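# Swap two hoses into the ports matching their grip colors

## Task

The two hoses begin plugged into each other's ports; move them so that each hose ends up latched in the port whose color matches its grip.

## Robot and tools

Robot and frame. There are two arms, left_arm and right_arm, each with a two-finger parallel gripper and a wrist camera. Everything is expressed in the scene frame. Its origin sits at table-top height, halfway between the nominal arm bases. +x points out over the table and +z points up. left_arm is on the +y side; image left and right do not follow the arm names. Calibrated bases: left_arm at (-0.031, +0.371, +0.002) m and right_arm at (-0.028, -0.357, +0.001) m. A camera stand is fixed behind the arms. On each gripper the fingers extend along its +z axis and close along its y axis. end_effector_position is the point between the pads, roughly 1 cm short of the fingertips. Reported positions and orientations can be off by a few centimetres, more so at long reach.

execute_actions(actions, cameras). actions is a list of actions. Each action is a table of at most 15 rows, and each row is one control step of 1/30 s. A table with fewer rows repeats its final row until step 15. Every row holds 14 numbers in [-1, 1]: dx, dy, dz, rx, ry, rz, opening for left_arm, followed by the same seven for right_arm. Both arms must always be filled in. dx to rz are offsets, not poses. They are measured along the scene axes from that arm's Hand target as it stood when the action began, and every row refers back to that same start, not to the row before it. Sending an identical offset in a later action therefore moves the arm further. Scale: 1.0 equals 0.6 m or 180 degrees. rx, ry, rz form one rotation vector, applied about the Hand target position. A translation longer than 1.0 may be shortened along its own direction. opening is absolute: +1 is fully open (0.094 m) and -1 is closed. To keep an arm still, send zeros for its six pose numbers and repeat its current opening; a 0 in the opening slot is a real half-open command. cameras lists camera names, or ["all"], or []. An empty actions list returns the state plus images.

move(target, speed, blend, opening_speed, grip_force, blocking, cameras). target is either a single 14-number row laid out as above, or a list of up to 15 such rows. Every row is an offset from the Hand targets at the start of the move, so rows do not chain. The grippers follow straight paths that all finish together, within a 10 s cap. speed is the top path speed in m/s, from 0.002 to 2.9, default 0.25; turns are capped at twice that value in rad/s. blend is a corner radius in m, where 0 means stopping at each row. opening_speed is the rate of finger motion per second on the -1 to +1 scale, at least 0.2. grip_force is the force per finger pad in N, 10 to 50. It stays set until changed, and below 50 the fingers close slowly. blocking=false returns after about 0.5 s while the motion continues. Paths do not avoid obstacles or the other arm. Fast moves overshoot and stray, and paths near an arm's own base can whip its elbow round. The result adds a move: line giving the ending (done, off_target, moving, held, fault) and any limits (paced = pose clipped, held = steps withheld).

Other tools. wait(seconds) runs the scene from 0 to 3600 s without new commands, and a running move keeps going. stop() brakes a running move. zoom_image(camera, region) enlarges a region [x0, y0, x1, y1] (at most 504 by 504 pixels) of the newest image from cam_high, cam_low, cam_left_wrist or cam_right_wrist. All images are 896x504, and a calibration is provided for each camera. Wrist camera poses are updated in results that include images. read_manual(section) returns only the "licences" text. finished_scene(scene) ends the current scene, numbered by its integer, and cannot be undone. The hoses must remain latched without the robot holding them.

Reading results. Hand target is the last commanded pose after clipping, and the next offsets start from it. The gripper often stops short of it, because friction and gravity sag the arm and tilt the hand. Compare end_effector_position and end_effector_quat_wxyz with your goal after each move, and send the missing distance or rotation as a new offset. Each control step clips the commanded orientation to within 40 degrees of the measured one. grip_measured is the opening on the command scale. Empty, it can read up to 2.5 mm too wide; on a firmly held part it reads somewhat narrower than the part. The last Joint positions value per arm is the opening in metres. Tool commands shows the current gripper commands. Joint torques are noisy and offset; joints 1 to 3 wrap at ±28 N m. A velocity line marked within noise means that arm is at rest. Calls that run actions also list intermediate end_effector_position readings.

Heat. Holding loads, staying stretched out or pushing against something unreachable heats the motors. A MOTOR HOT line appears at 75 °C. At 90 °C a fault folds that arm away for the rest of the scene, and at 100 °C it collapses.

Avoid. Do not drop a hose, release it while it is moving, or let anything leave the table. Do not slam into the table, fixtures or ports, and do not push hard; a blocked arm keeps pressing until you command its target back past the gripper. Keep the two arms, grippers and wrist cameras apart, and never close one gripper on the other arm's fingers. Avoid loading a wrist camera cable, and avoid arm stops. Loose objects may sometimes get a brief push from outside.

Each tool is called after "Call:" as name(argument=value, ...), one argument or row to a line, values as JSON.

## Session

Call:
execute_actions(
  actions=[],
)

Call:
zoom_image(
  camera="cam_high",
  region=[380, 150, 660, 310],
)

Scene clock: 0.00 s.
left_arm: end_effector_position=(+0.3565, +0.4035, +0.0901) grip_measured=+1.000 end_effector_quat_wxyz=(+0.577, -0.065, +0.810, +0.076) | right_arm: end_effector_position=(+0.3649, -0.3882, +0.0821) grip_measured=+1.000 end_effector_quat_wxyz=(+0.557, +0.049, +0.824, -0.092)
Joint positions: left_arm=[-0.021 1.55 0.335 0.881 -0.208 -0.021 0.094] | right_arm=[0.038 1.573 0.376 0.817 0.225 -0.015 0.094]
Joint velocities: within noise
Joint torques (N m): no reading
Motor temperatures (°C): left_arm=[30 50 39 33 28 26 28] | right_arm=[26 41 37 26 26 27 25]
Heat: left arm: 50 °C; right arm: 41 °C.
Hand target: left_arm +0.3607, +0.4035, +0.1008; +0.591, -0.066, +0.801, +0.075 | right_arm +0.3666, -0.3881, +0.0859; +0.561, +0.050, +0.821, -0.091
Tool commands: left_gripper/opening=+1.0 right_gripper/opening=+1.0
camera_calibration:
cam_left_wrist: T_world_to_cam=[[0.18226, -0.98234, -0.04224, 0.33294], [-0.67811, -0.09447, -0.72887, 0.38369], [0.712, 0.16149, -0.68335, -0.16972]] pos_world=[0.32034, 0.39071, 0.17775]
cam_right_wrist: T_world_to_cam=[[-0.18218, -0.97825, 0.09915, -0.32013], [-0.71277, 0.06192, -0.69866, 0.37976], [0.67732, -0.19795, -0.70855, -0.17699]] pos_world=[0.33224, -0.37172, 0.17166]

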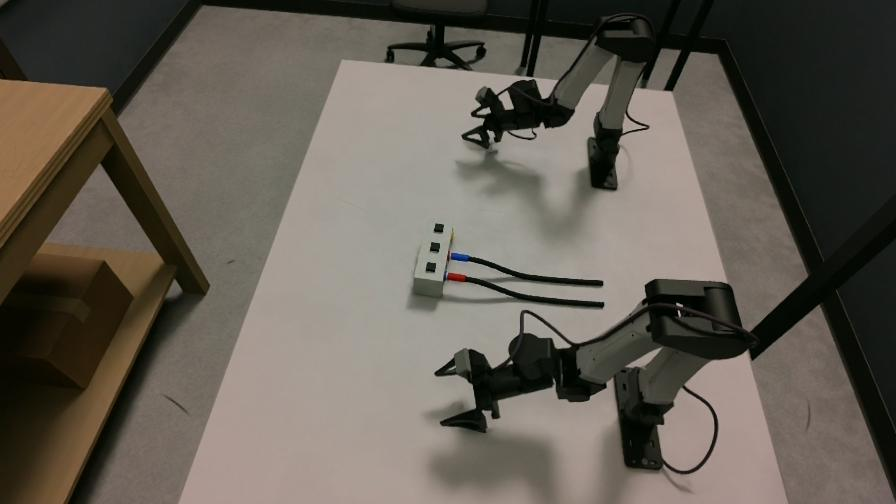

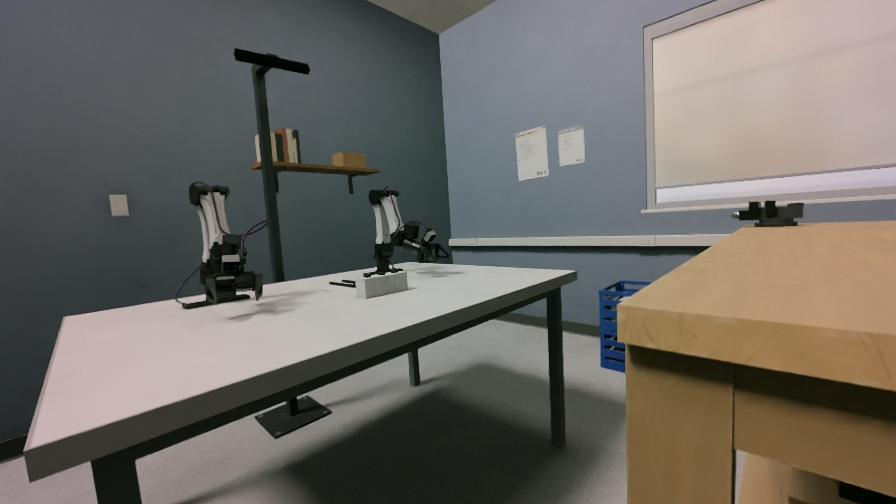

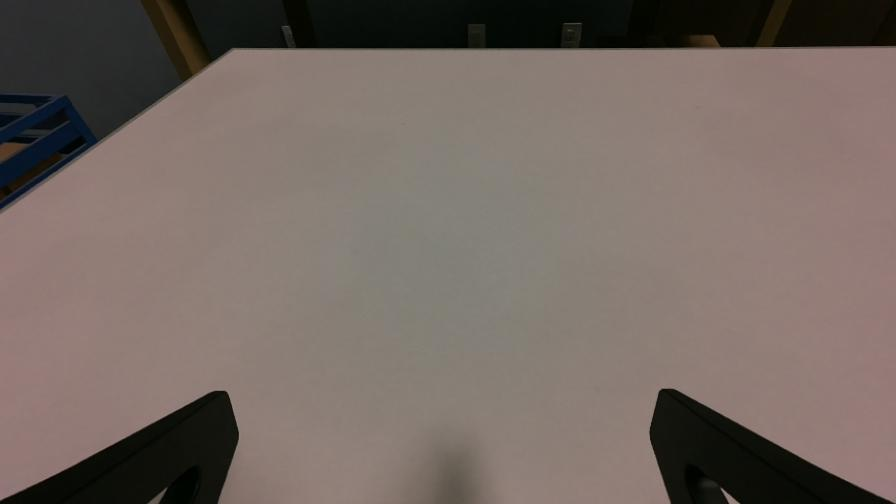

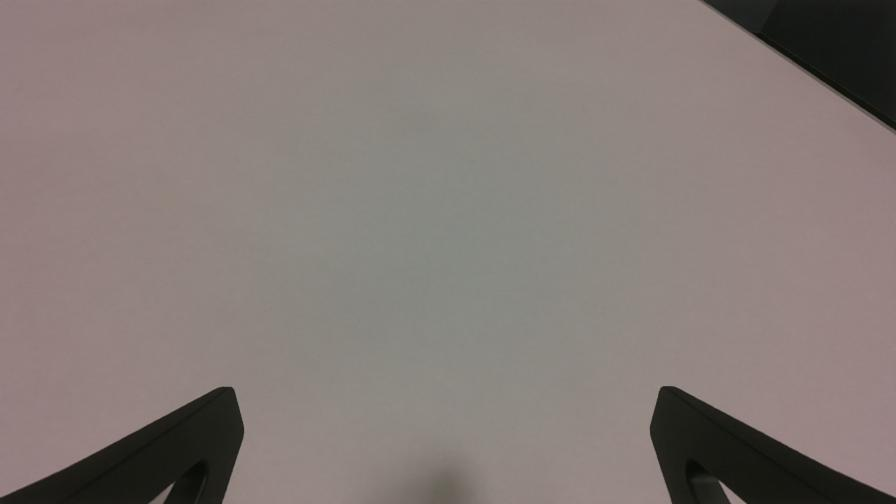

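Scaled by 1.800.

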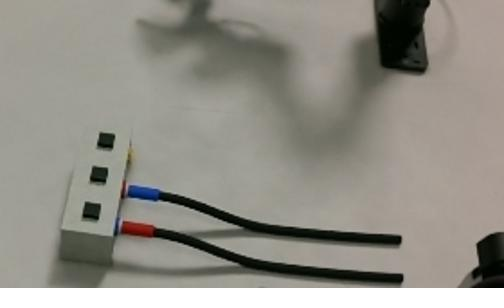

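Call:
move(
  target=[0.082,-0.256,0.099,-0.1882,0.3564,-0.1498,-1,-0.094,0.758,0.1,0.0368,0.0757,0.0552,0.28],
  speed=0.4,
  cameras=["all"],
)

Scene clock: 24.17 s.
left_arm: end_effector_position=(+0.4062, +0.2550, +0.1539) grip_measured=-0.988 end_effector_quat_wxyz=(+0.036, -0.012, +0.968, -0.249) | right_arm: end_effector_position=(+0.3071, +0.0644, +0.1457) grip_measured=+0.281 end_effector_quat_wxyz=(+0.460, -0.010, +0.888, -0.001)
Joint positions: left_arm=[-0.088 2.161 2.098 -1.379 0.493 -0.134 0.001] | right_arm=[1.16 2.185 1.86 -0.703 0.832 0.872 0.06]
Joint torques (N m): left_arm=[-0.23 -9.5 7.47 0.56 0.51 0.17] | right_arm=[-0.24 -10.25 9.51 1.27 0.58 0.18]
Motor temperatures (°C): left_arm=[30 51 41 36 28 26 28] | right_arm=[26 42 38 31 26 27 25]
Heat: left arm: 51 °C; right arm: 42 °C.
Hand target: left_arm +0.4098, +0.2498, +0.1603; +0.045, +0.000, +0.966, -0.255 | right_arm +0.3102, +0.0666, +0.1459; +0.462, +0.000, +0.887, +0.000
Off the commanded pose: left_arm 0.009 m, 2 deg | right_arm 0.004 m, 1 deg.
move: done
cam_left_wrist: T_world_to_cam=[[0.00651, -0.86971, 0.49352, 0.1409], [-0.94007, 0.16294, 0.29955, 0.33242], [-0.34093, -0.46589, -0.81652, 0.47063]] pos_world=[0.47203, 0.28764, 0.21517]
cam_right_wrist: T_world_to_cam=[[0.01931, -0.99973, 0.01268, 0.05791], [-0.8593, -0.02307, -0.51094, 0.3781], [0.5111, -0.00103, -0.85952, 0.05726]] pos_world=[0.29452, 0.06667, 0.24167]

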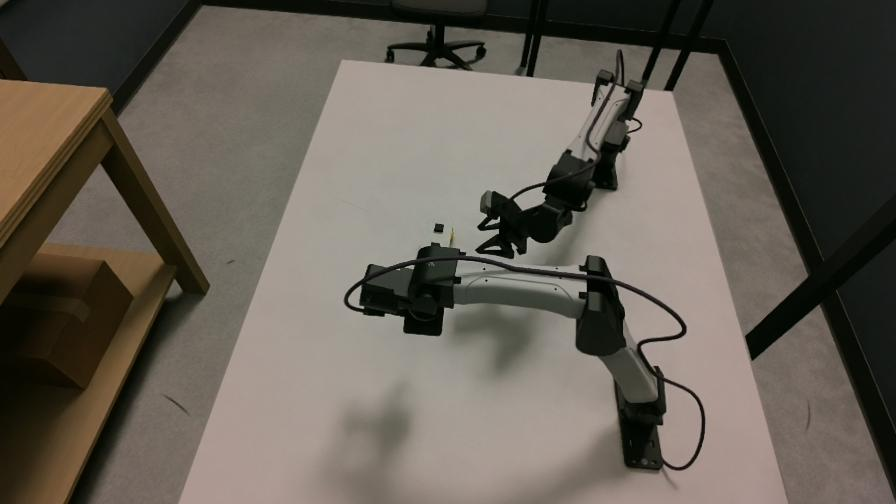

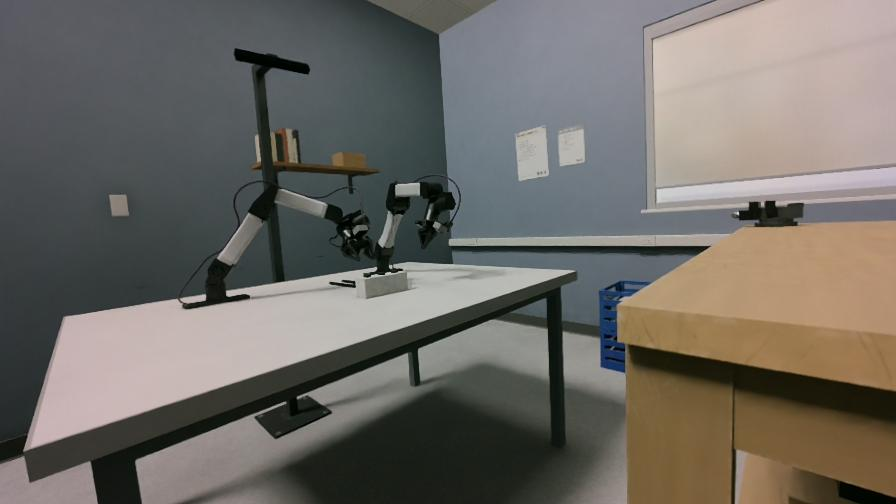

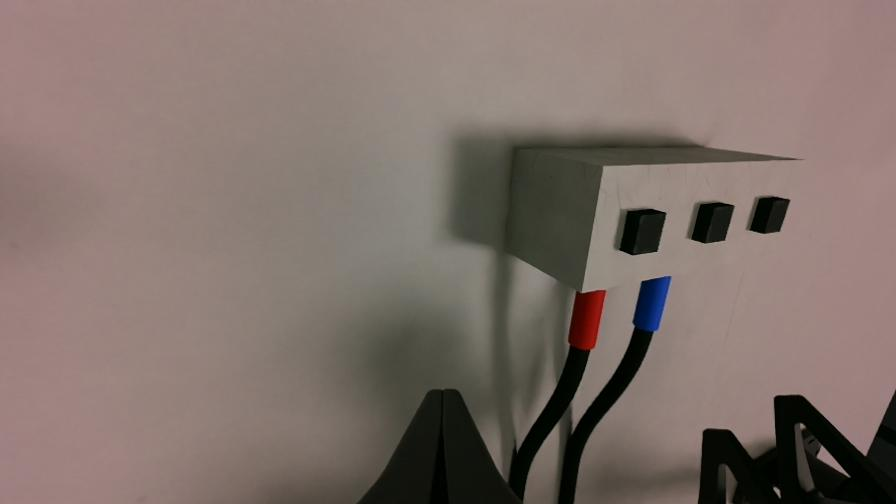

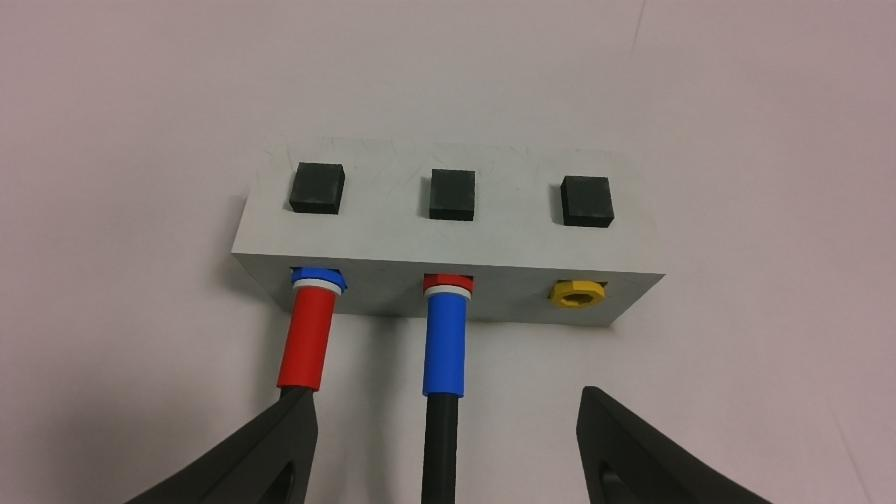

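Call:
move(
  target=[0,-0.2,-0.025,0,0,0,-1,0.066,0.006,-0.075,0,0,-0.018,0.28],
  speed=0.25,
  cameras=["cam_left_wrist","cam_right_wrist"],
)

Scene clock: 36.40 s.
left_arm: end_effector_position=(+0.3981, +0.1295, +0.1370) grip_measured=-0.988 end_effector_quat_wxyz=(+0.023, +0.004, +0.967, -0.252) | right_arm: end_effector_position=(+0.3438, +0.0629, +0.0971) grip_measured=+0.281 end_effector_quat_wxyz=(+0.453, +0.011, +0.891, -0.028)
Joint positions: left_arm=[-0.368 2.235 2.144 -1.243 0.458 -0.404 0.001] | right_arm=[1.097 2.337 1.934 -0.657 0.832 0.873 0.06]
Joint torques (N m): left_arm=[1.06 -10.47 7.69 0.95 0.21 -0.06] | right_arm=[-0.27 -11.38 9.28 1.63 0.55 0.12]
Motor temperatures (°C): left_arm=[30 55 42 34 28 26 28] | right_arm=[26 44 41 30 26 27 25]
Heat: left arm: 55 °C; right arm: 44 °C.
Hand target: left_arm +0.4098, +0.1298, +0.1452; +0.044, +0.000, +0.966, -0.255 | right_arm +0.3498, +0.0703, +0.1009; +0.462, +0.025, +0.886, -0.014
Off the commanded pose: left_arm 0.014 m, 3 deg | right_arm 0.010 m, 3 deg.
move: off_target (left_arm, right_arm)
cam_left_wrist: T_world_to_cam=[[-0.01713, -0.86697, 0.49806, 0.04854], [-0.92765, 0.19964, 0.31561, 0.33841], [-0.37306, -0.45662, -0.80766, 0.40596]] pos_world=[0.4662, 0.15989, 0.19689]
cam_right_wrist: T_world_to_cam=[[-0.0434, -0.99817, 0.0422, 0.0748], [-0.86696, 0.01664, -0.4981, 0.38376], [0.49649, -0.0582, -0.86609, 0.00595]] pos_world=[0.333, 0.06862, 0.19315]

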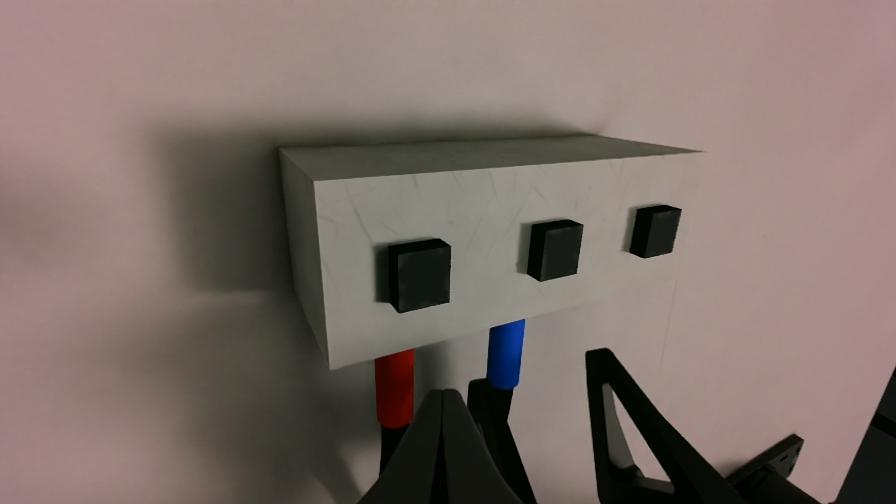

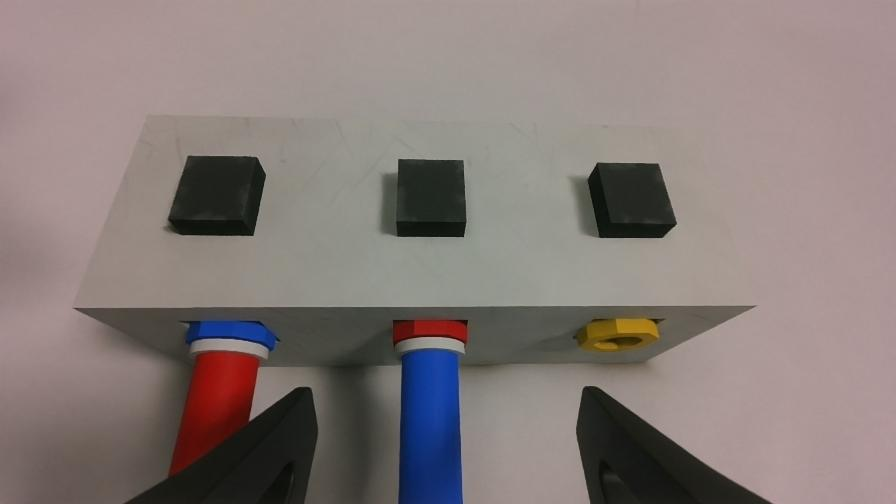

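Call:
move(
  target=[
    [0,0,0,0,0,0,-1,0.0187,0.008,-0.059,0,0,0,0.28],
    [0.009,-0.12,-0.022,0,0,0,-1,0.0187,0.008,-0.059,0,0,0,0.28],
  ],
  speed=0.2,
  cameras=["cam_left_wrist","cam_right_wrist"],
)

Scene clock: 49.00 s.
left_arm: end_effector_position=(+0.4073, +0.0549, +0.1268) grip_measured=-0.988 end_effector_quat_wxyz=(+0.034, +0.008, +0.966, -0.255) | right_arm: end_effector_position=(+0.3546, +0.0694, +0.0647) grip_measured=+0.281 end_effector_quat_wxyz=(+0.456, +0.015, +0.890, -0.028)
Joint positions: left_arm=[-0.506 2.407 2.389 -1.232 0.416 -0.546 0.001] | right_arm=[1.085 2.414 1.934 -0.566 0.832 0.863 0.06]
Joint torques (N m): left_arm=[1.35 -11.14 7.76 0.9 0.18 -0.05] | right_arm=[-0.62 -12.14 7.98 1.77 0.46 0.02]
Motor temperatures (°C): left_arm=[30 58 43 33 28 26 28] | right_arm=[26 46 43 29 26 27 25]
Heat: left arm: 58 °C; right arm: 46 °C.
Hand target: left_arm +0.4152, +0.0579, +0.1320; +0.044, +0.000, +0.966, -0.255 | right_arm +0.3611, +0.0750, +0.0655; +0.462, +0.025, +0.886, -0.013
Off the commanded pose: left_arm 0.010 m, 1 deg | right_arm 0.009 m, 2 deg.
move: done
cam_left_wrist: T_world_to_cam=[[-0.03166, -0.86384, 0.50277, -0.0058], [-0.93443, 0.20411, 0.29185, 0.37055], [-0.35474, -0.46057, -0.81366, 0.36071]] pos_world=[0.47402, 0.08549, 0.18826]
cam_right_wrist: T_world_to_cam=[[-0.04926, -0.99805, 0.03828, 0.08554], [-0.86399, 0.02335, -0.50296, 0.37558], [0.50109, -0.05785, -0.86346, -0.02893]] pos_world=[0.34321, 0.07493, 0.16065]

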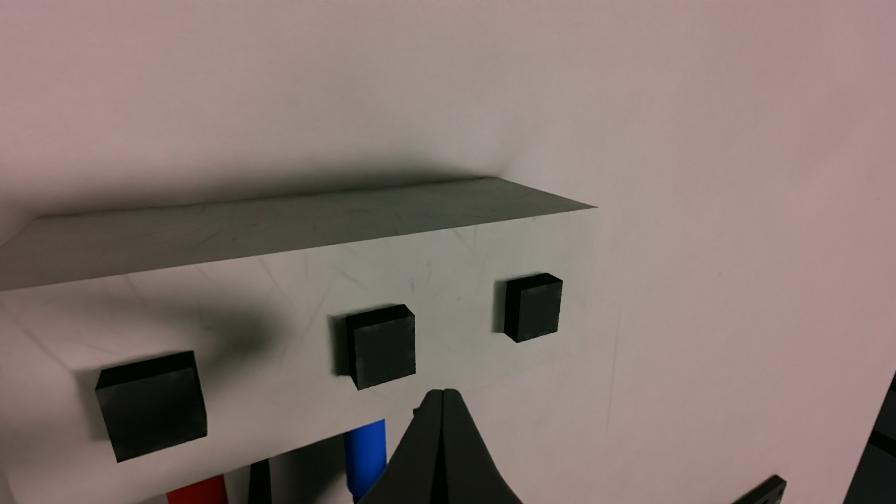

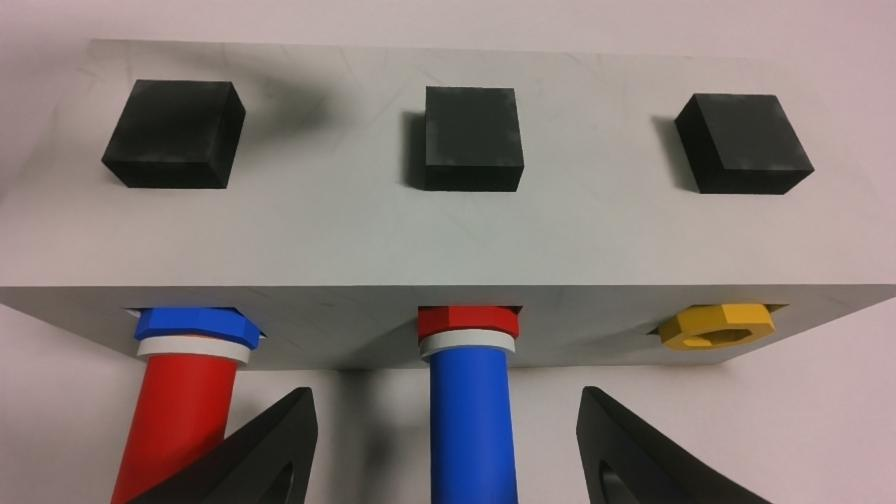

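Call:
move(
  target=[
    [0,0.012,-0.03,0,0,0,-1,-0.003,-0.019,0.02,0,0,0,0.28],
    [0,0.012,-0.03,0,0,0,-1,-0.003,-0.019,0.02,0,0,0,-0.9],
  ],
  speed=0.15,
  opening_speed=2,
  cameras=["cam_left_wrist","cam_right_wrist"],
)

Scene clock: 59.13 s.
left_arm: end_effector_position=(+0.4094, +0.0628, +0.0981) grip_measured=-0.988 end_effector_quat_wxyz=(+0.022, -0.003, +0.969, -0.247) | right_arm: end_effector_position=(+0.3561, +0.0644, +0.0576) grip_measured=-0.687 end_effector_quat_wxyz=(+0.453, +0.013, +0.891, -0.031)
Joint positions: left_arm=[-0.491 2.406 2.281 -1.158 0.416 -0.546 0.001] | right_arm=[1.077 2.41 1.9 -0.539 0.826 0.853 0.015]
Joint torques (N m): left_arm=[1.18 -14.43 4.86 1.06 0.23 0.08] | right_arm=[-0.61 -17.02 5.45 1.55 0.48 0.02]
Motor temperatures (°C): left_arm=[30 65 44 33 28 26 28] | right_arm=[26 49 44 29 26 27 25]
Heat: left arm: 65 °C; right arm: 49 °C.
Hand target: left_arm +0.4153, +0.0651, +0.1140; +0.044, +0.000, +0.966, -0.255 | right_arm +0.3593, +0.0637, +0.0777; +0.462, +0.025, +0.886, -0.013
Off the commanded pose: left_arm 0.017 m, 3 deg | right_arm 0.020 m, 3 deg.
move: off_target (left_arm, right_arm); target 2's new opening was sent with right_arm's hand 0.021 m and 3 deg from that target
cam_left_wrist: T_world_to_cam=[[-0.00433, -0.87171, 0.49001, 0.00609], [-0.9284, 0.18557, 0.32193, 0.37507], [-0.37156, -0.45353, -0.8101, 0.34789]] pos_world=[0.4775, 0.09348, 0.1581]
cam_right_wrist: T_world_to_cam=[[-0.04858, -0.99778, 0.04548, 0.08016], [-0.8669, 0.0195, -0.49811, 0.3745], [0.49611, -0.06363, -0.86592, -0.03378]] pos_world=[0.3453, 0.07053, 0.15364]

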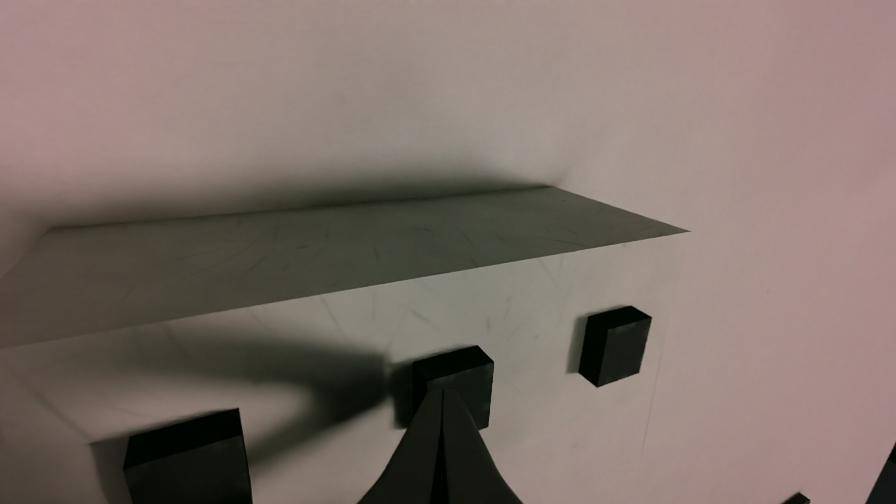

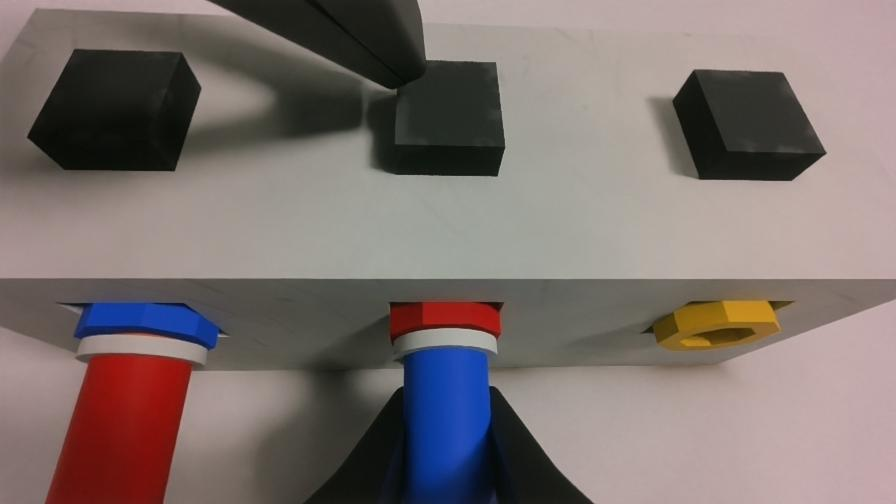

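Call:
move(
  target=[
    [-0.0055,-0.0095,-0.01,0,0,0,-1,-0.006,0,-0.027,0,0,0,-0.9],
    [-0.019,0.03,-0.135,0.044,0.004,0,-1,-0.012,0,-0.027,0,0,0,-0.9],
  ],
  speed=0.15,
  cameras=["cam_left_wrist","cam_right_wrist"],
)

Scene clock: 66.87 s.
left_arm: end_effector_position=(+0.4156, +0.0629, +0.0900) grip_measured=-0.988 end_effector_quat_wxyz=(+0.075, +0.015, +0.962, -0.263) | right_arm: end_effector_position=(+0.3474, +0.0650, +0.0543) grip_measured=-0.687 end_effector_quat_wxyz=(+0.462, +0.011, +0.886, -0.031)
Joint positions: left_arm=[-0.491 2.298 2.033 -0.91 0.398 -0.53 0.001] | right_arm=[1.097 2.396 1.85 -0.5 0.85 0.859 0.015]
Joint torques (N m): left_arm=[-0.21 -6.94 1.7 0.71 -0.9 0.19] | right_arm=[-1.22 -15.04 5.23 1.62 0.31 0.14]
Motor temperatures (°C): left_arm=[30 70 43 33 28 26 28] | right_arm=[26 53 43 29 26 27 25]
Heat: left arm: 70 °C; right arm: 53 °C.
Hand target: left_arm +0.4039, +0.0831, +0.0330; +0.038, +0.001, +0.982, -0.188 | right_arm +0.3521, +0.0636, +0.0612; +0.462, +0.025, +0.886, -0.014
Off the commanded pose: left_arm 0.062 m, 10 deg | right_arm 0.009 m, 3 deg.
move: off_target (left_arm, right_arm)
cam_left_wrist: T_world_to_cam=[[-0.06754, -0.855, 0.51421, 0.03325], [-0.95648, 0.20213, 0.21045, 0.40409], [-0.28387, -0.47762, -0.83144, 0.31053]] pos_world=[0.47691, 0.09506, 0.15605]
cam_right_wrist: T_world_to_cam=[[-0.04561, -0.99782, 0.0476, 0.07939], [-0.85698, 0.0146, -0.51514, 0.36312], [0.51332, -0.06429, -0.85578, -0.03875]] pos_world=[0.3347, 0.07142, 0.15012]

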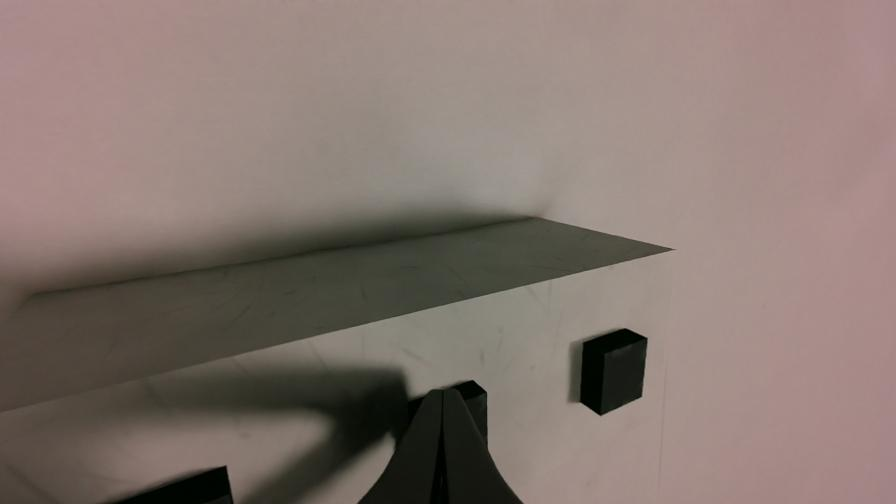

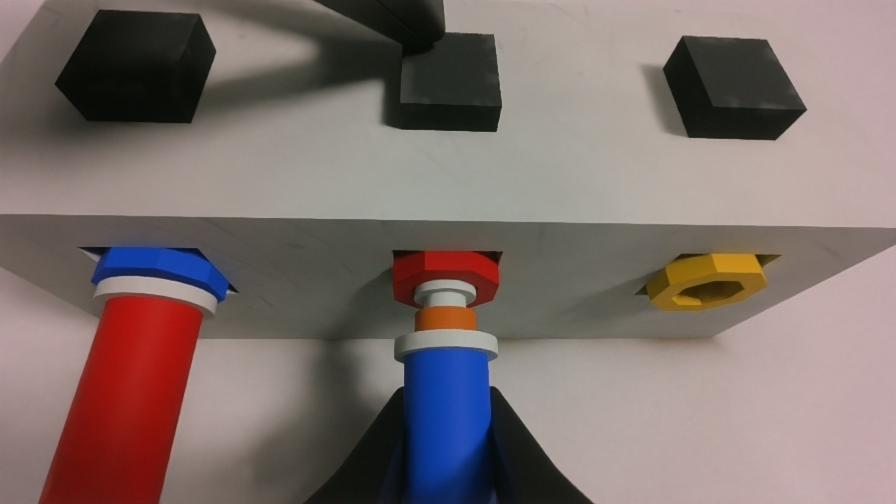

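Call:
move(
  target=[
    [0.005,0.03,0.05,0,0,0,-1,-0.085,0.005,0.013,0,0,0,-0.9],
    [0.01,0.1,0.19,-0.044,-0.004,0,-1,-0.17,-0.056,0.04,0,0,0,-0.9],
    [0.01,0.1,0.19,-0.044,-0.004,0,-1,-0.17,-0.056,-0.078,0,0,0,-0.9],
  ],
  speed=0.2,
  blend=[0.01,0.02,0],
  cameras=["cam_left_wrist","cam_right_wrist"],
)

Scene clock: 74.40 s.
left_arm: end_effector_position=(+0.4070, +0.1488, +0.1129) grip_measured=-0.988 end_effector_quat_wxyz=(+0.011, -0.018, +0.971, -0.238) | right_arm: end_effector_position=(+0.2530, +0.0307, +0.0299) grip_measured=-0.687 end_effector_quat_wxyz=(+0.466, +0.026, +0.884, -0.011)
Joint positions: left_arm=[-0.329 2.269 2.117 -1.227 0.445 -0.397 0.001] | right_arm=[1.255 2.2 1.411 -0.397 0.916 1.103 0.015]
Joint torques (N m): left_arm=[-0.1 -14.98 7.57 0.68 0.45 0.15] | right_arm=[0.34 -8.61 4.44 1.38 0.49 0.14]
Motor temperatures (°C): left_arm=[30 68 42 32 28 26 28] | right_arm=[26 57 42 29 26 27 25]
Heat: left arm: 68 °C; right arm: 57 °C.
Hand target: left_arm +0.4098, +0.1431, +0.1469; +0.044, +0.000, +0.966, -0.255 | right_arm +0.2501, +0.0300, +0.0144; +0.462, +0.025, +0.886, -0.014
Off the commanded pose: left_arm 0.035 m, 5 deg | right_arm 0.016 m, 1 deg.
move: off_target (left_arm, right_arm)
cam_left_wrist: T_world_to_cam=[[0.03156, -0.87999, 0.47393, 0.06223], [-0.92252, 0.15684, 0.35264, 0.35054], [-0.38465, -0.44834, -0.80687, 0.4021]] pos_world=[0.47609, 0.18006, 0.17134]
cam_right_wrist: T_world_to_cam=[[-0.05466, -0.9985, -0.00187, 0.0458], [-0.85082, 0.04755, -0.5233, 0.26775], [0.52261, -0.02701, -0.85215, -0.01704]] pos_world=[0.23922, 0.03254, 0.12568]

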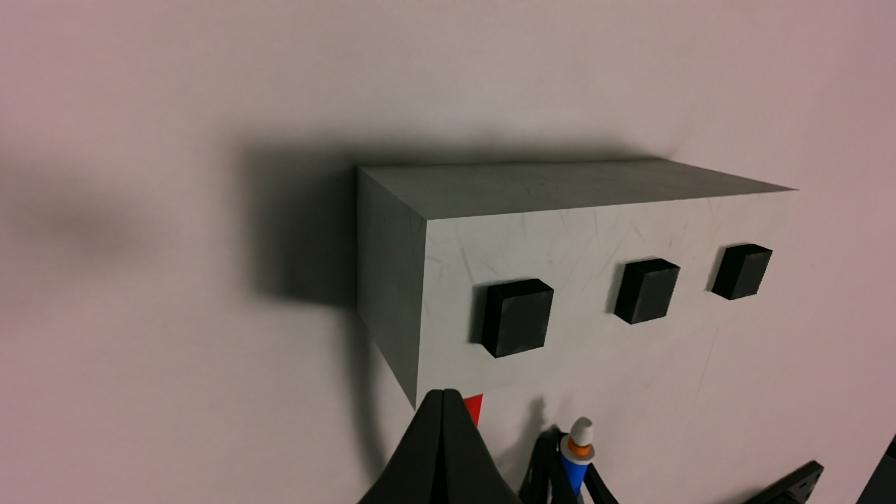

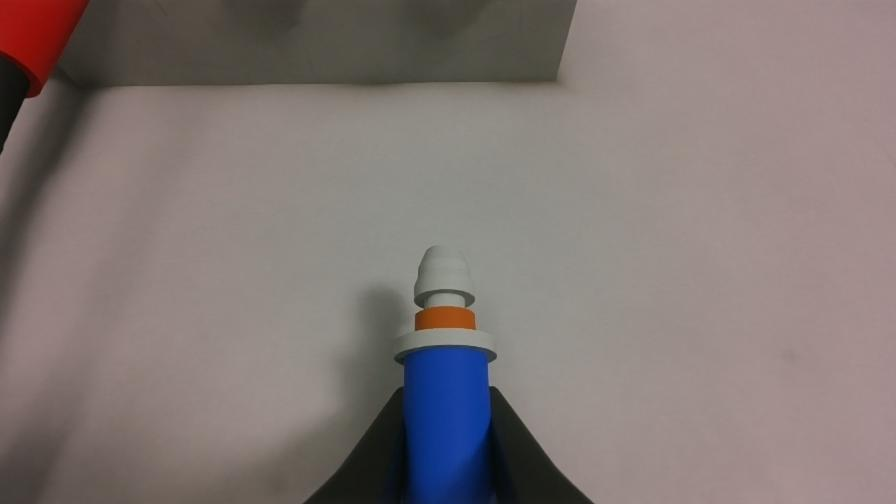

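Call:
move(
  target=[
    [0,0,0,0,0,0,-1,0,0,-0.025,0,0,0,-0.9],
    [0,0,0,0,0,0,-1,0,0,-0.025,0,0,0,-0.3],
  ],
  speed=0.1,
  opening_speed=1,
  cameras=["cam_right_wrist"],
)

Scene clock: 79.83 s.
left_arm: end_effector_position=(+0.4070, +0.1488, +0.1129) grip_measured=-0.988 end_effector_quat_wxyz=(+0.011, -0.018, +0.971, -0.238) | right_arm: end_effector_position=(+0.2572, +0.0360, +0.0289) grip_measured=-0.302 end_effector_quat_wxyz=(+0.484, +0.039, +0.874, +0.002)
Joint positions: left_arm=[-0.329 2.269 2.117 -1.227 0.445 -0.397 0.001] | right_arm=[1.258 2.217 1.401 -0.323 0.947 1.103 0.033]
Joint torques (N m): left_arm=[-0.09 -14.98 7.56 0.68 0.45 0.15] | right_arm=[0.17 -7.65 3.69 1.14 0.15 0.14]
Motor temperatures (°C): left_arm=[30 69 43 32 28 26 28] | right_arm=[26 57 41 29 26 27 26]
Heat: left arm: 69 °C; right arm: 57 °C.
Hand target: left_arm +0.4098, +0.1431, +0.1469; +0.044, +0.000, +0.966, -0.255 | right_arm +0.2500, +0.0301, -0.0005; +0.462, +0.025, +0.886, -0.014
Off the commanded pose: left_arm 0.035 m, 5 deg | right_arm 0.031 m, 4 deg.
move: off_target (right_arm); target 2's new opening was sent with right_arm's hand 0.030 m and 3 deg from that target
cam_right_wrist: T_world_to_cam=[[-0.06394, -0.99718, -0.03917, 0.05471], [-0.82724, 0.07492, -0.55683, 0.26443], [0.5582, -0.0032, -0.8297, -0.03061]] pos_world=[0.23933, 0.03465, 0.12399]

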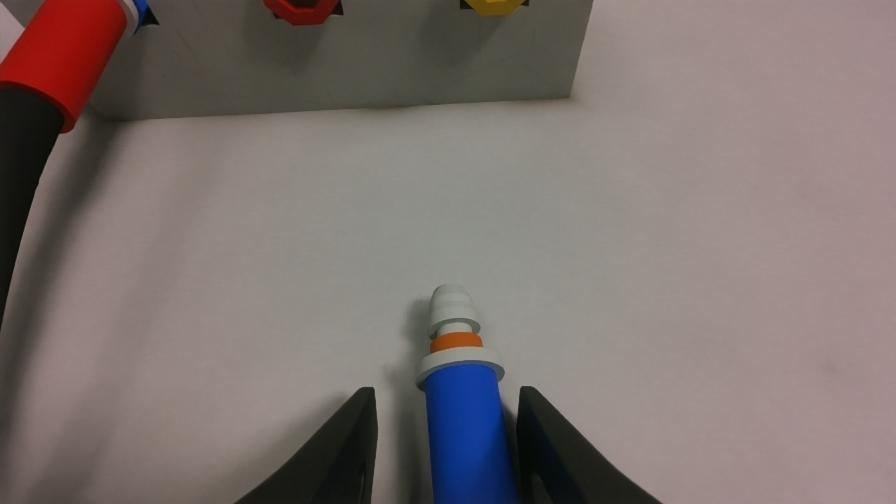

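Call:
move(
  target=[
    [-0.03,0.13,0.03,0,0,0,-1,0,0,0.2,0,0,0,0.28],
    [-0.03,0.13,0.03,0,0,0,-1,0.15,0.175,0.2,0,0,0,0.28],
    [-0.03,0.13,0.03,0,0,0,-1,0.188,0.175,0.123,0,0,0,0.28],
  ],
  speed=0.25,
  blend=[0.03,0.015,0],
  cameras=["cam_left_wrist","cam_right_wrist"],
)

Scene clock: 88.57 s.
left_arm: end_effector_position=(+0.3967, +0.2222, +0.1452) grip_measured=-0.988 end_effector_quat_wxyz=(+0.027, -0.011, +0.969, -0.247) | right_arm: end_effector_position=(+0.3630, +0.1338, +0.0793) grip_measured=+0.279 end_effector_quat_wxyz=(+0.467, +0.022, +0.884, -0.013)
Joint positions: left_arm=[-0.168 2.136 2.026 -1.312 0.481 -0.215 0.001] | right_arm=[1.129 2.813 2.736 -0.967 0.861 0.914 0.06]
Joint torques (N m): left_arm=[0.44 -13.86 4.56 0.59 0.49 0.16] | right_arm=[-0.12 -13.07 9.4 1.23 0.42 0.11]
Motor temperatures (°C): left_arm=[30 73 43 32 28 26 28] | right_arm=[26 56 41 29 26 27 25]
Heat: left arm: 73 °C; right arm: 56 °C.
Hand target: left_arm +0.3918, +0.2211, +0.1650; +0.044, +0.000, +0.966, -0.255 | right_arm +0.3629, +0.1350, +0.0734; +0.462, +0.025, +0.886, -0.013
Off the commanded pose: left_arm 0.020 m, 3 deg | right_arm 0.006 m, 1 deg.
move: off_target (left_arm)
cam_left_wrist: T_world_to_cam=[[0.00946, -0.87187, 0.48964, 0.11655], [-0.93321, 0.1682, 0.31754, 0.32497], [-0.35922, -0.45994, -0.81205, 0.45028]] pos_world=[0.46391, 0.25406, 0.20539]
cam_right_wrist: T_world_to_cam=[[-0.04977, -0.99875, 0.00403, 0.15263], [-0.85002, 0.04024, -0.52522, 0.38314], [0.5244, -0.02956, -0.85096, -0.03002]] pos_world=[0.34901, 0.13613, 0.17507]

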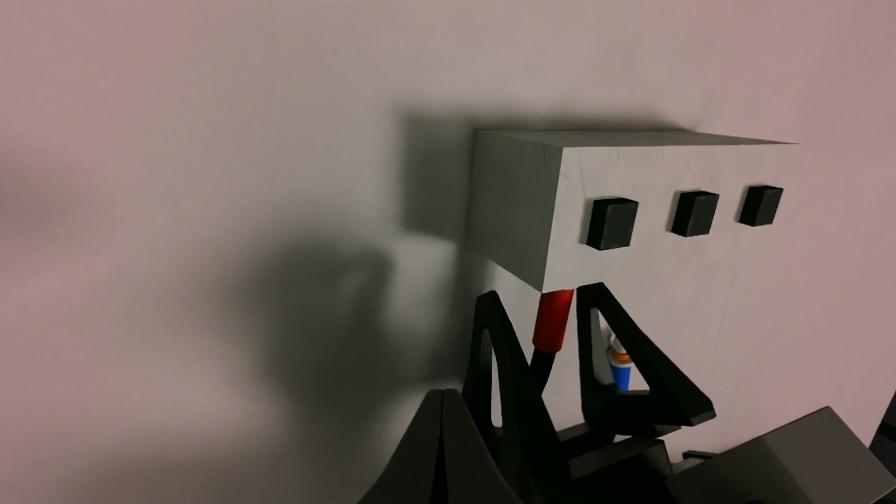

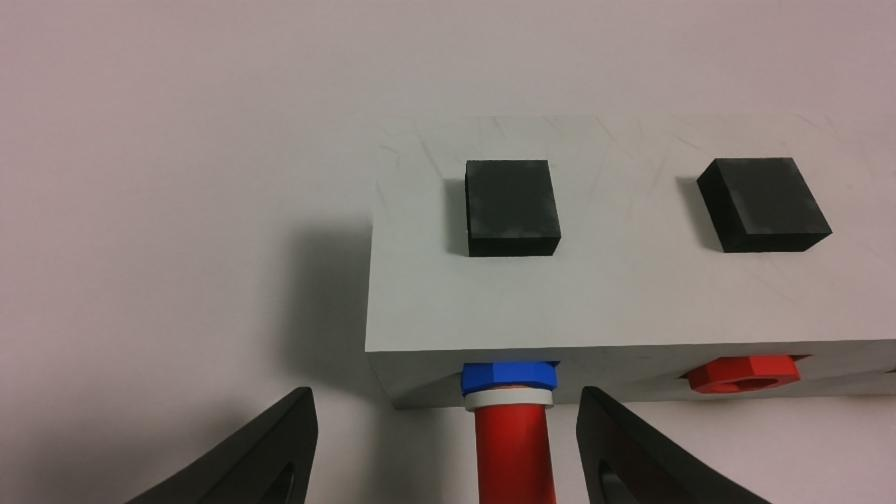

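Call:
move(
  target=[
    [0,0,0,0,0,0,-1,-0.02,-0.032,-0.022,0,0,-0.006,0.28],
    [0.041,-0.175,-0.057,0,0,0,-1,-0.02,-0.032,-0.022,0,0,-0.006,0.28],
  ],
  speed=0.2,
  cameras=["cam_left_wrist","cam_right_wrist"],
)

Scene clock: 98.67 s.
left_arm: end_effector_position=(+0.4068, +0.1178, +0.1225) grip_measured=-0.988 end_effector_quat_wxyz=(+0.025, +0.002, +0.967, -0.252) | right_arm: end_effector_position=(+0.3494, +0.1134, +0.0452) grip_measured=+0.279 end_effector_quat_wxyz=(+0.456, +0.024, +0.889, -0.036)
Joint positions: left_arm=[-0.386 2.281 2.161 -1.201 0.451 -0.429 0.001] | right_arm=[1.136 2.679 2.362 -0.81 0.87 0.963 0.06]
Joint torques (N m): left_arm=[0.57 -10.82 7.75 0.94 0.2 -0.06] | right_arm=[-0.17 -17.7 4.93 1.5 0.49 0.02]
Motor temperatures (°C): left_arm=[30 78 42 32 28 26 28] | right_arm=[26 58 43 29 26 27 25]
Heat: left arm: 78 °C; right arm: 58 °C. Fold the left arm in close to its base, or ease its load, before you think long.
Hand target: left_arm +0.4165, +0.1160, +0.1309; +0.045, +0.000, +0.966, -0.255 | right_arm +0.3509, +0.1159, +0.0601; +0.462, +0.033, +0.886, -0.018
Off the commanded pose: left_arm 0.013 m, 2 deg | right_arm 0.015 m, 2 deg.
MOTOR HOT: joint 2 (shoulder) of the left arm reports 78 °C; the controller's stop level is 90 °C. To cool a motor, set the load down, stop pushing, or move to a pose that needs little force.
move: off_target (left_arm, right_arm)
cam_left_wrist: T_world_to_cam=[[-0.0143, -0.86692, 0.49824, 0.04462], [-0.92976, 0.19486, 0.31238, 0.35518], [-0.3679, -0.45878, -0.80881, 0.39042]] pos_world=[0.47451, 0.14858, 0.18259]
cam_right_wrist: T_world_to_cam=[[-0.07412, -0.9963, 0.04363, 0.13811], [-0.86284, 0.04213, -0.50373, 0.35781], [0.50002, -0.07498, -0.86276, -0.03834]] pos_world=[0.33814, 0.11965, 0.14114]

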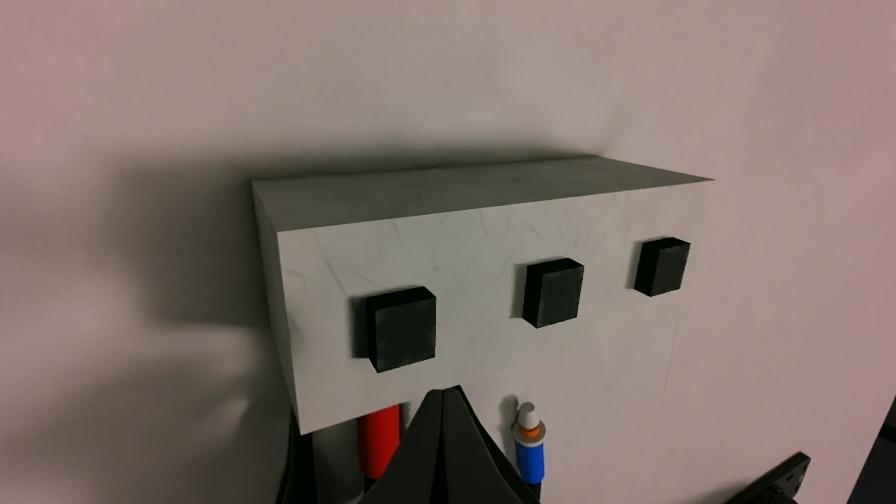

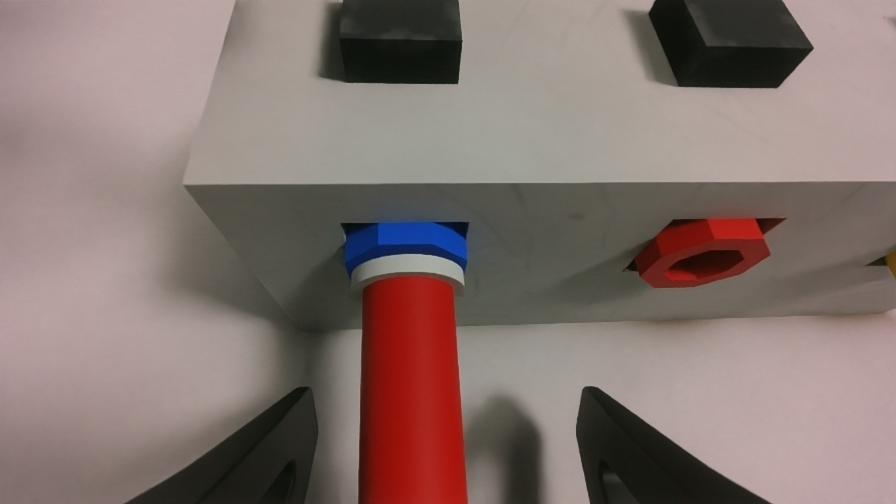

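Call:
move(
  target=[
    [0.005,0.005,-0.02,0,0,0,-1,0.003,0.013,0.07,0,0,0,0.28],
    [0.007,0.007,-0.04,0,0,0,-1,0.007,0.013,0.015,0,0,0,0.28],
    [0.007,0.007,-0.04,0,0,0,-1,0.007,0.013,0.015,0,0,0,-0.9],
  ],
  speed=0.15,
  opening_speed=2,
  cameras=["cam_left_wrist","cam_right_wrist"],
)

Scene clock: 107.07 s.
left_arm: end_effector_position=(+0.4154, +0.1170, +0.1095) grip_measured=-0.988 end_effector_quat_wxyz=(+0.038, +0.002, +0.966, -0.256) | right_arm: end_effector_position=(+0.3535, +0.1215, +0.0718) grip_measured=-0.675 end_effector_quat_wxyz=(+0.461, +0.025, +0.887, -0.028)
Joint positions: left_arm=[-0.381 2.285 2.111 -1.12 0.451 -0.429 0.001] | right_arm=[1.136 2.717 2.533 -0.915 0.871 0.951 0.015]
Joint torques (N m): left_arm=[1.24 -10.89 4.88 1.04 0.24 0.06] | right_arm=[-0.24 -14.8 5.57 1.57 0.47 0.14]
Motor temperatures (°C): left_arm=[30 75 42 32 28 26 28] | right_arm=[26 60 42 29 26 27 25]
Heat: left arm: 75 °C; right arm: 60 °C. Fold the left arm in close to its base, or ease its load, before you think long.
Hand target: left_arm +0.4206, +0.1202, +0.1067; +0.044, +0.000, +0.966, -0.255 | right_arm +0.3551, +0.1236, +0.0691; +0.462, +0.033, +0.886, -0.018
Off the commanded pose: left_arm 0.007 m, 1 deg | right_arm 0.004 m, 2 deg.
MOTOR HOT: still on. Joint 2 (shoulder) of the left arm reports 75 °C.
move: done
cam_left_wrist: T_world_to_cam=[[-0.02202, -0.86247, 0.50562, 0.05239], [-0.93795, 0.19289, 0.28818, 0.37371], [-0.34608, -0.4679, -0.8132, 0.37523]] pos_world=[0.48153, 0.14867, 0.17096]
cam_right_wrist: T_world_to_cam=[[-0.06806, -0.99726, 0.02889, 0.14447], [-0.85711, 0.04363, -0.51328, 0.37284], [0.51061, -0.05969, -0.85774, -0.02279]] pos_world=[0.34103, 0.12644, 0.16765]

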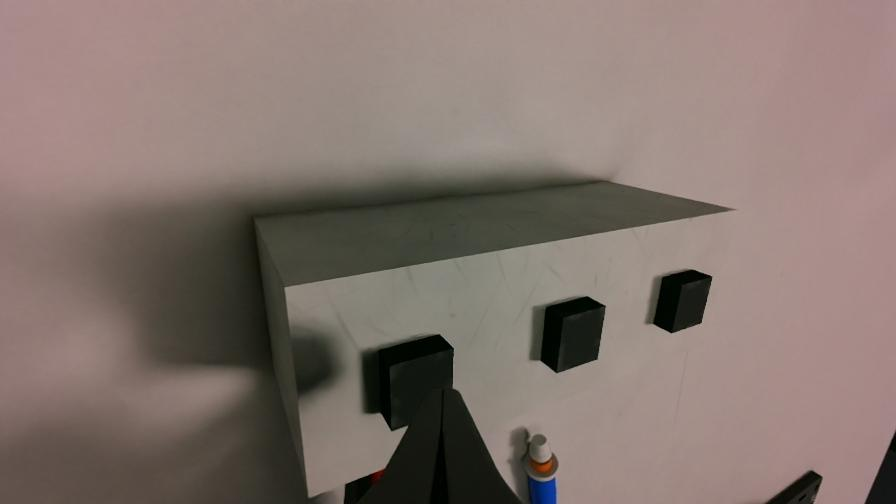

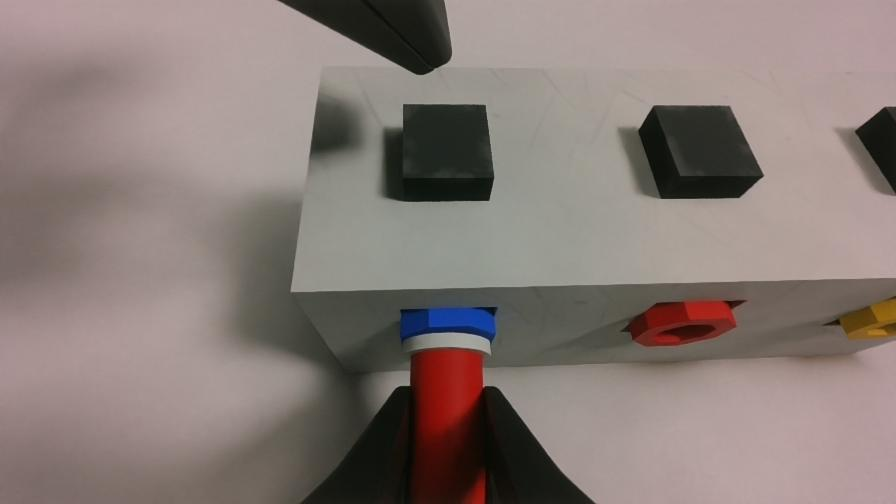

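Call:
move(
  target=[
    [-0.007,0.007,-0.013,0,0,0,-1,-0.006,0,-0.01,0,0,0,-0.9],
    [-0.023,0.04,-0.135,0.044,0.004,0,-1,-0.012,0,-0.012,0,0,0,-0.9],
  ],
  speed=0.15,
  cameras=["cam_left_wrist","cam_right_wrist"],
)

Scene clock: 113.40 s.
left_arm: end_effector_position=(+0.4122, +0.1216, +0.0858) grip_measured=-0.988 end_effector_quat_wxyz=(+0.067, +0.018, +0.961, -0.267) | right_arm: end_effector_position=(+0.3528, +0.1209, +0.0692) grip_measured=-0.675 end_effector_quat_wxyz=(+0.468, +0.025, +0.883, -0.031)
Joint positions: left_arm=[-0.374 2.202 1.862 -0.897 0.455 -0.403 0.001] | right_arm=[1.14 2.706 2.49 -0.88 0.89 0.948 0.015]
Joint torques (N m): left_arm=[0.24 -5.53 1.51 0.88 -1.19 0.19] | right_arm=[0.49 -15.24 4.11 1.45 0.32 0.39]
Motor temperatures (°C): left_arm=[30 73 42 32 28 26 28] | right_arm=[26 62 42 29 26 27 25]
Heat: left arm: 73 °C; right arm: 62 °C. Fold the left arm in close to its base, or ease its load, before you think long.
Hand target: left_arm +0.4069, +0.1441, +0.0258; +0.038, +0.001, +0.981, -0.188 | right_arm +0.3479, +0.1235, +0.0618; +0.462, +0.033, +0.886, -0.018
Off the commanded pose: left_arm 0.064 m, 10 deg | right_arm 0.009 m, 2 deg.
MOTOR HOT: still on. Joint 2 (shoulder) of the left arm reports 73 °C.
move: off_target (left_arm)
cam_left_wrist: T_world_to_cam=[[-0.06908, -0.85039, 0.5216, 0.08482], [-0.95152, 0.21325, 0.22165, 0.38539], [-0.29972, -0.481, -0.8239, 0.34038]] pos_world=[0.47459, 0.15367, 0.15077]
cam_right_wrist: T_world_to_cam=[[-0.07171, -0.99686, 0.03362, 0.1448], [-0.84801, 0.04319, -0.52821, 0.36886], [0.5251, -0.06638, -0.84845, -0.02963]] pos_world=[0.33874, 0.12645, 0.16483]

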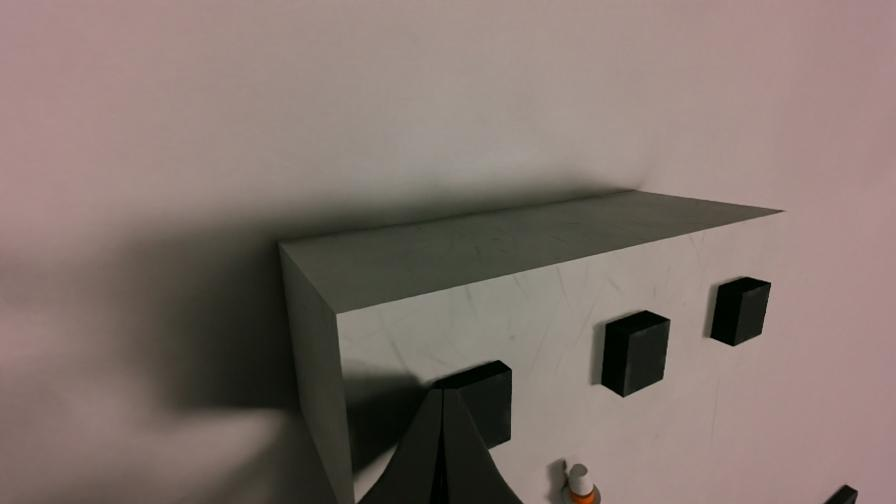

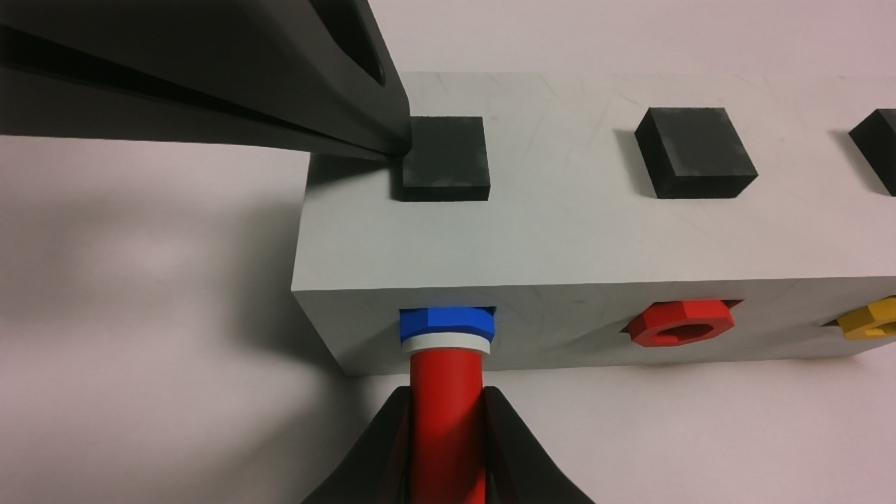

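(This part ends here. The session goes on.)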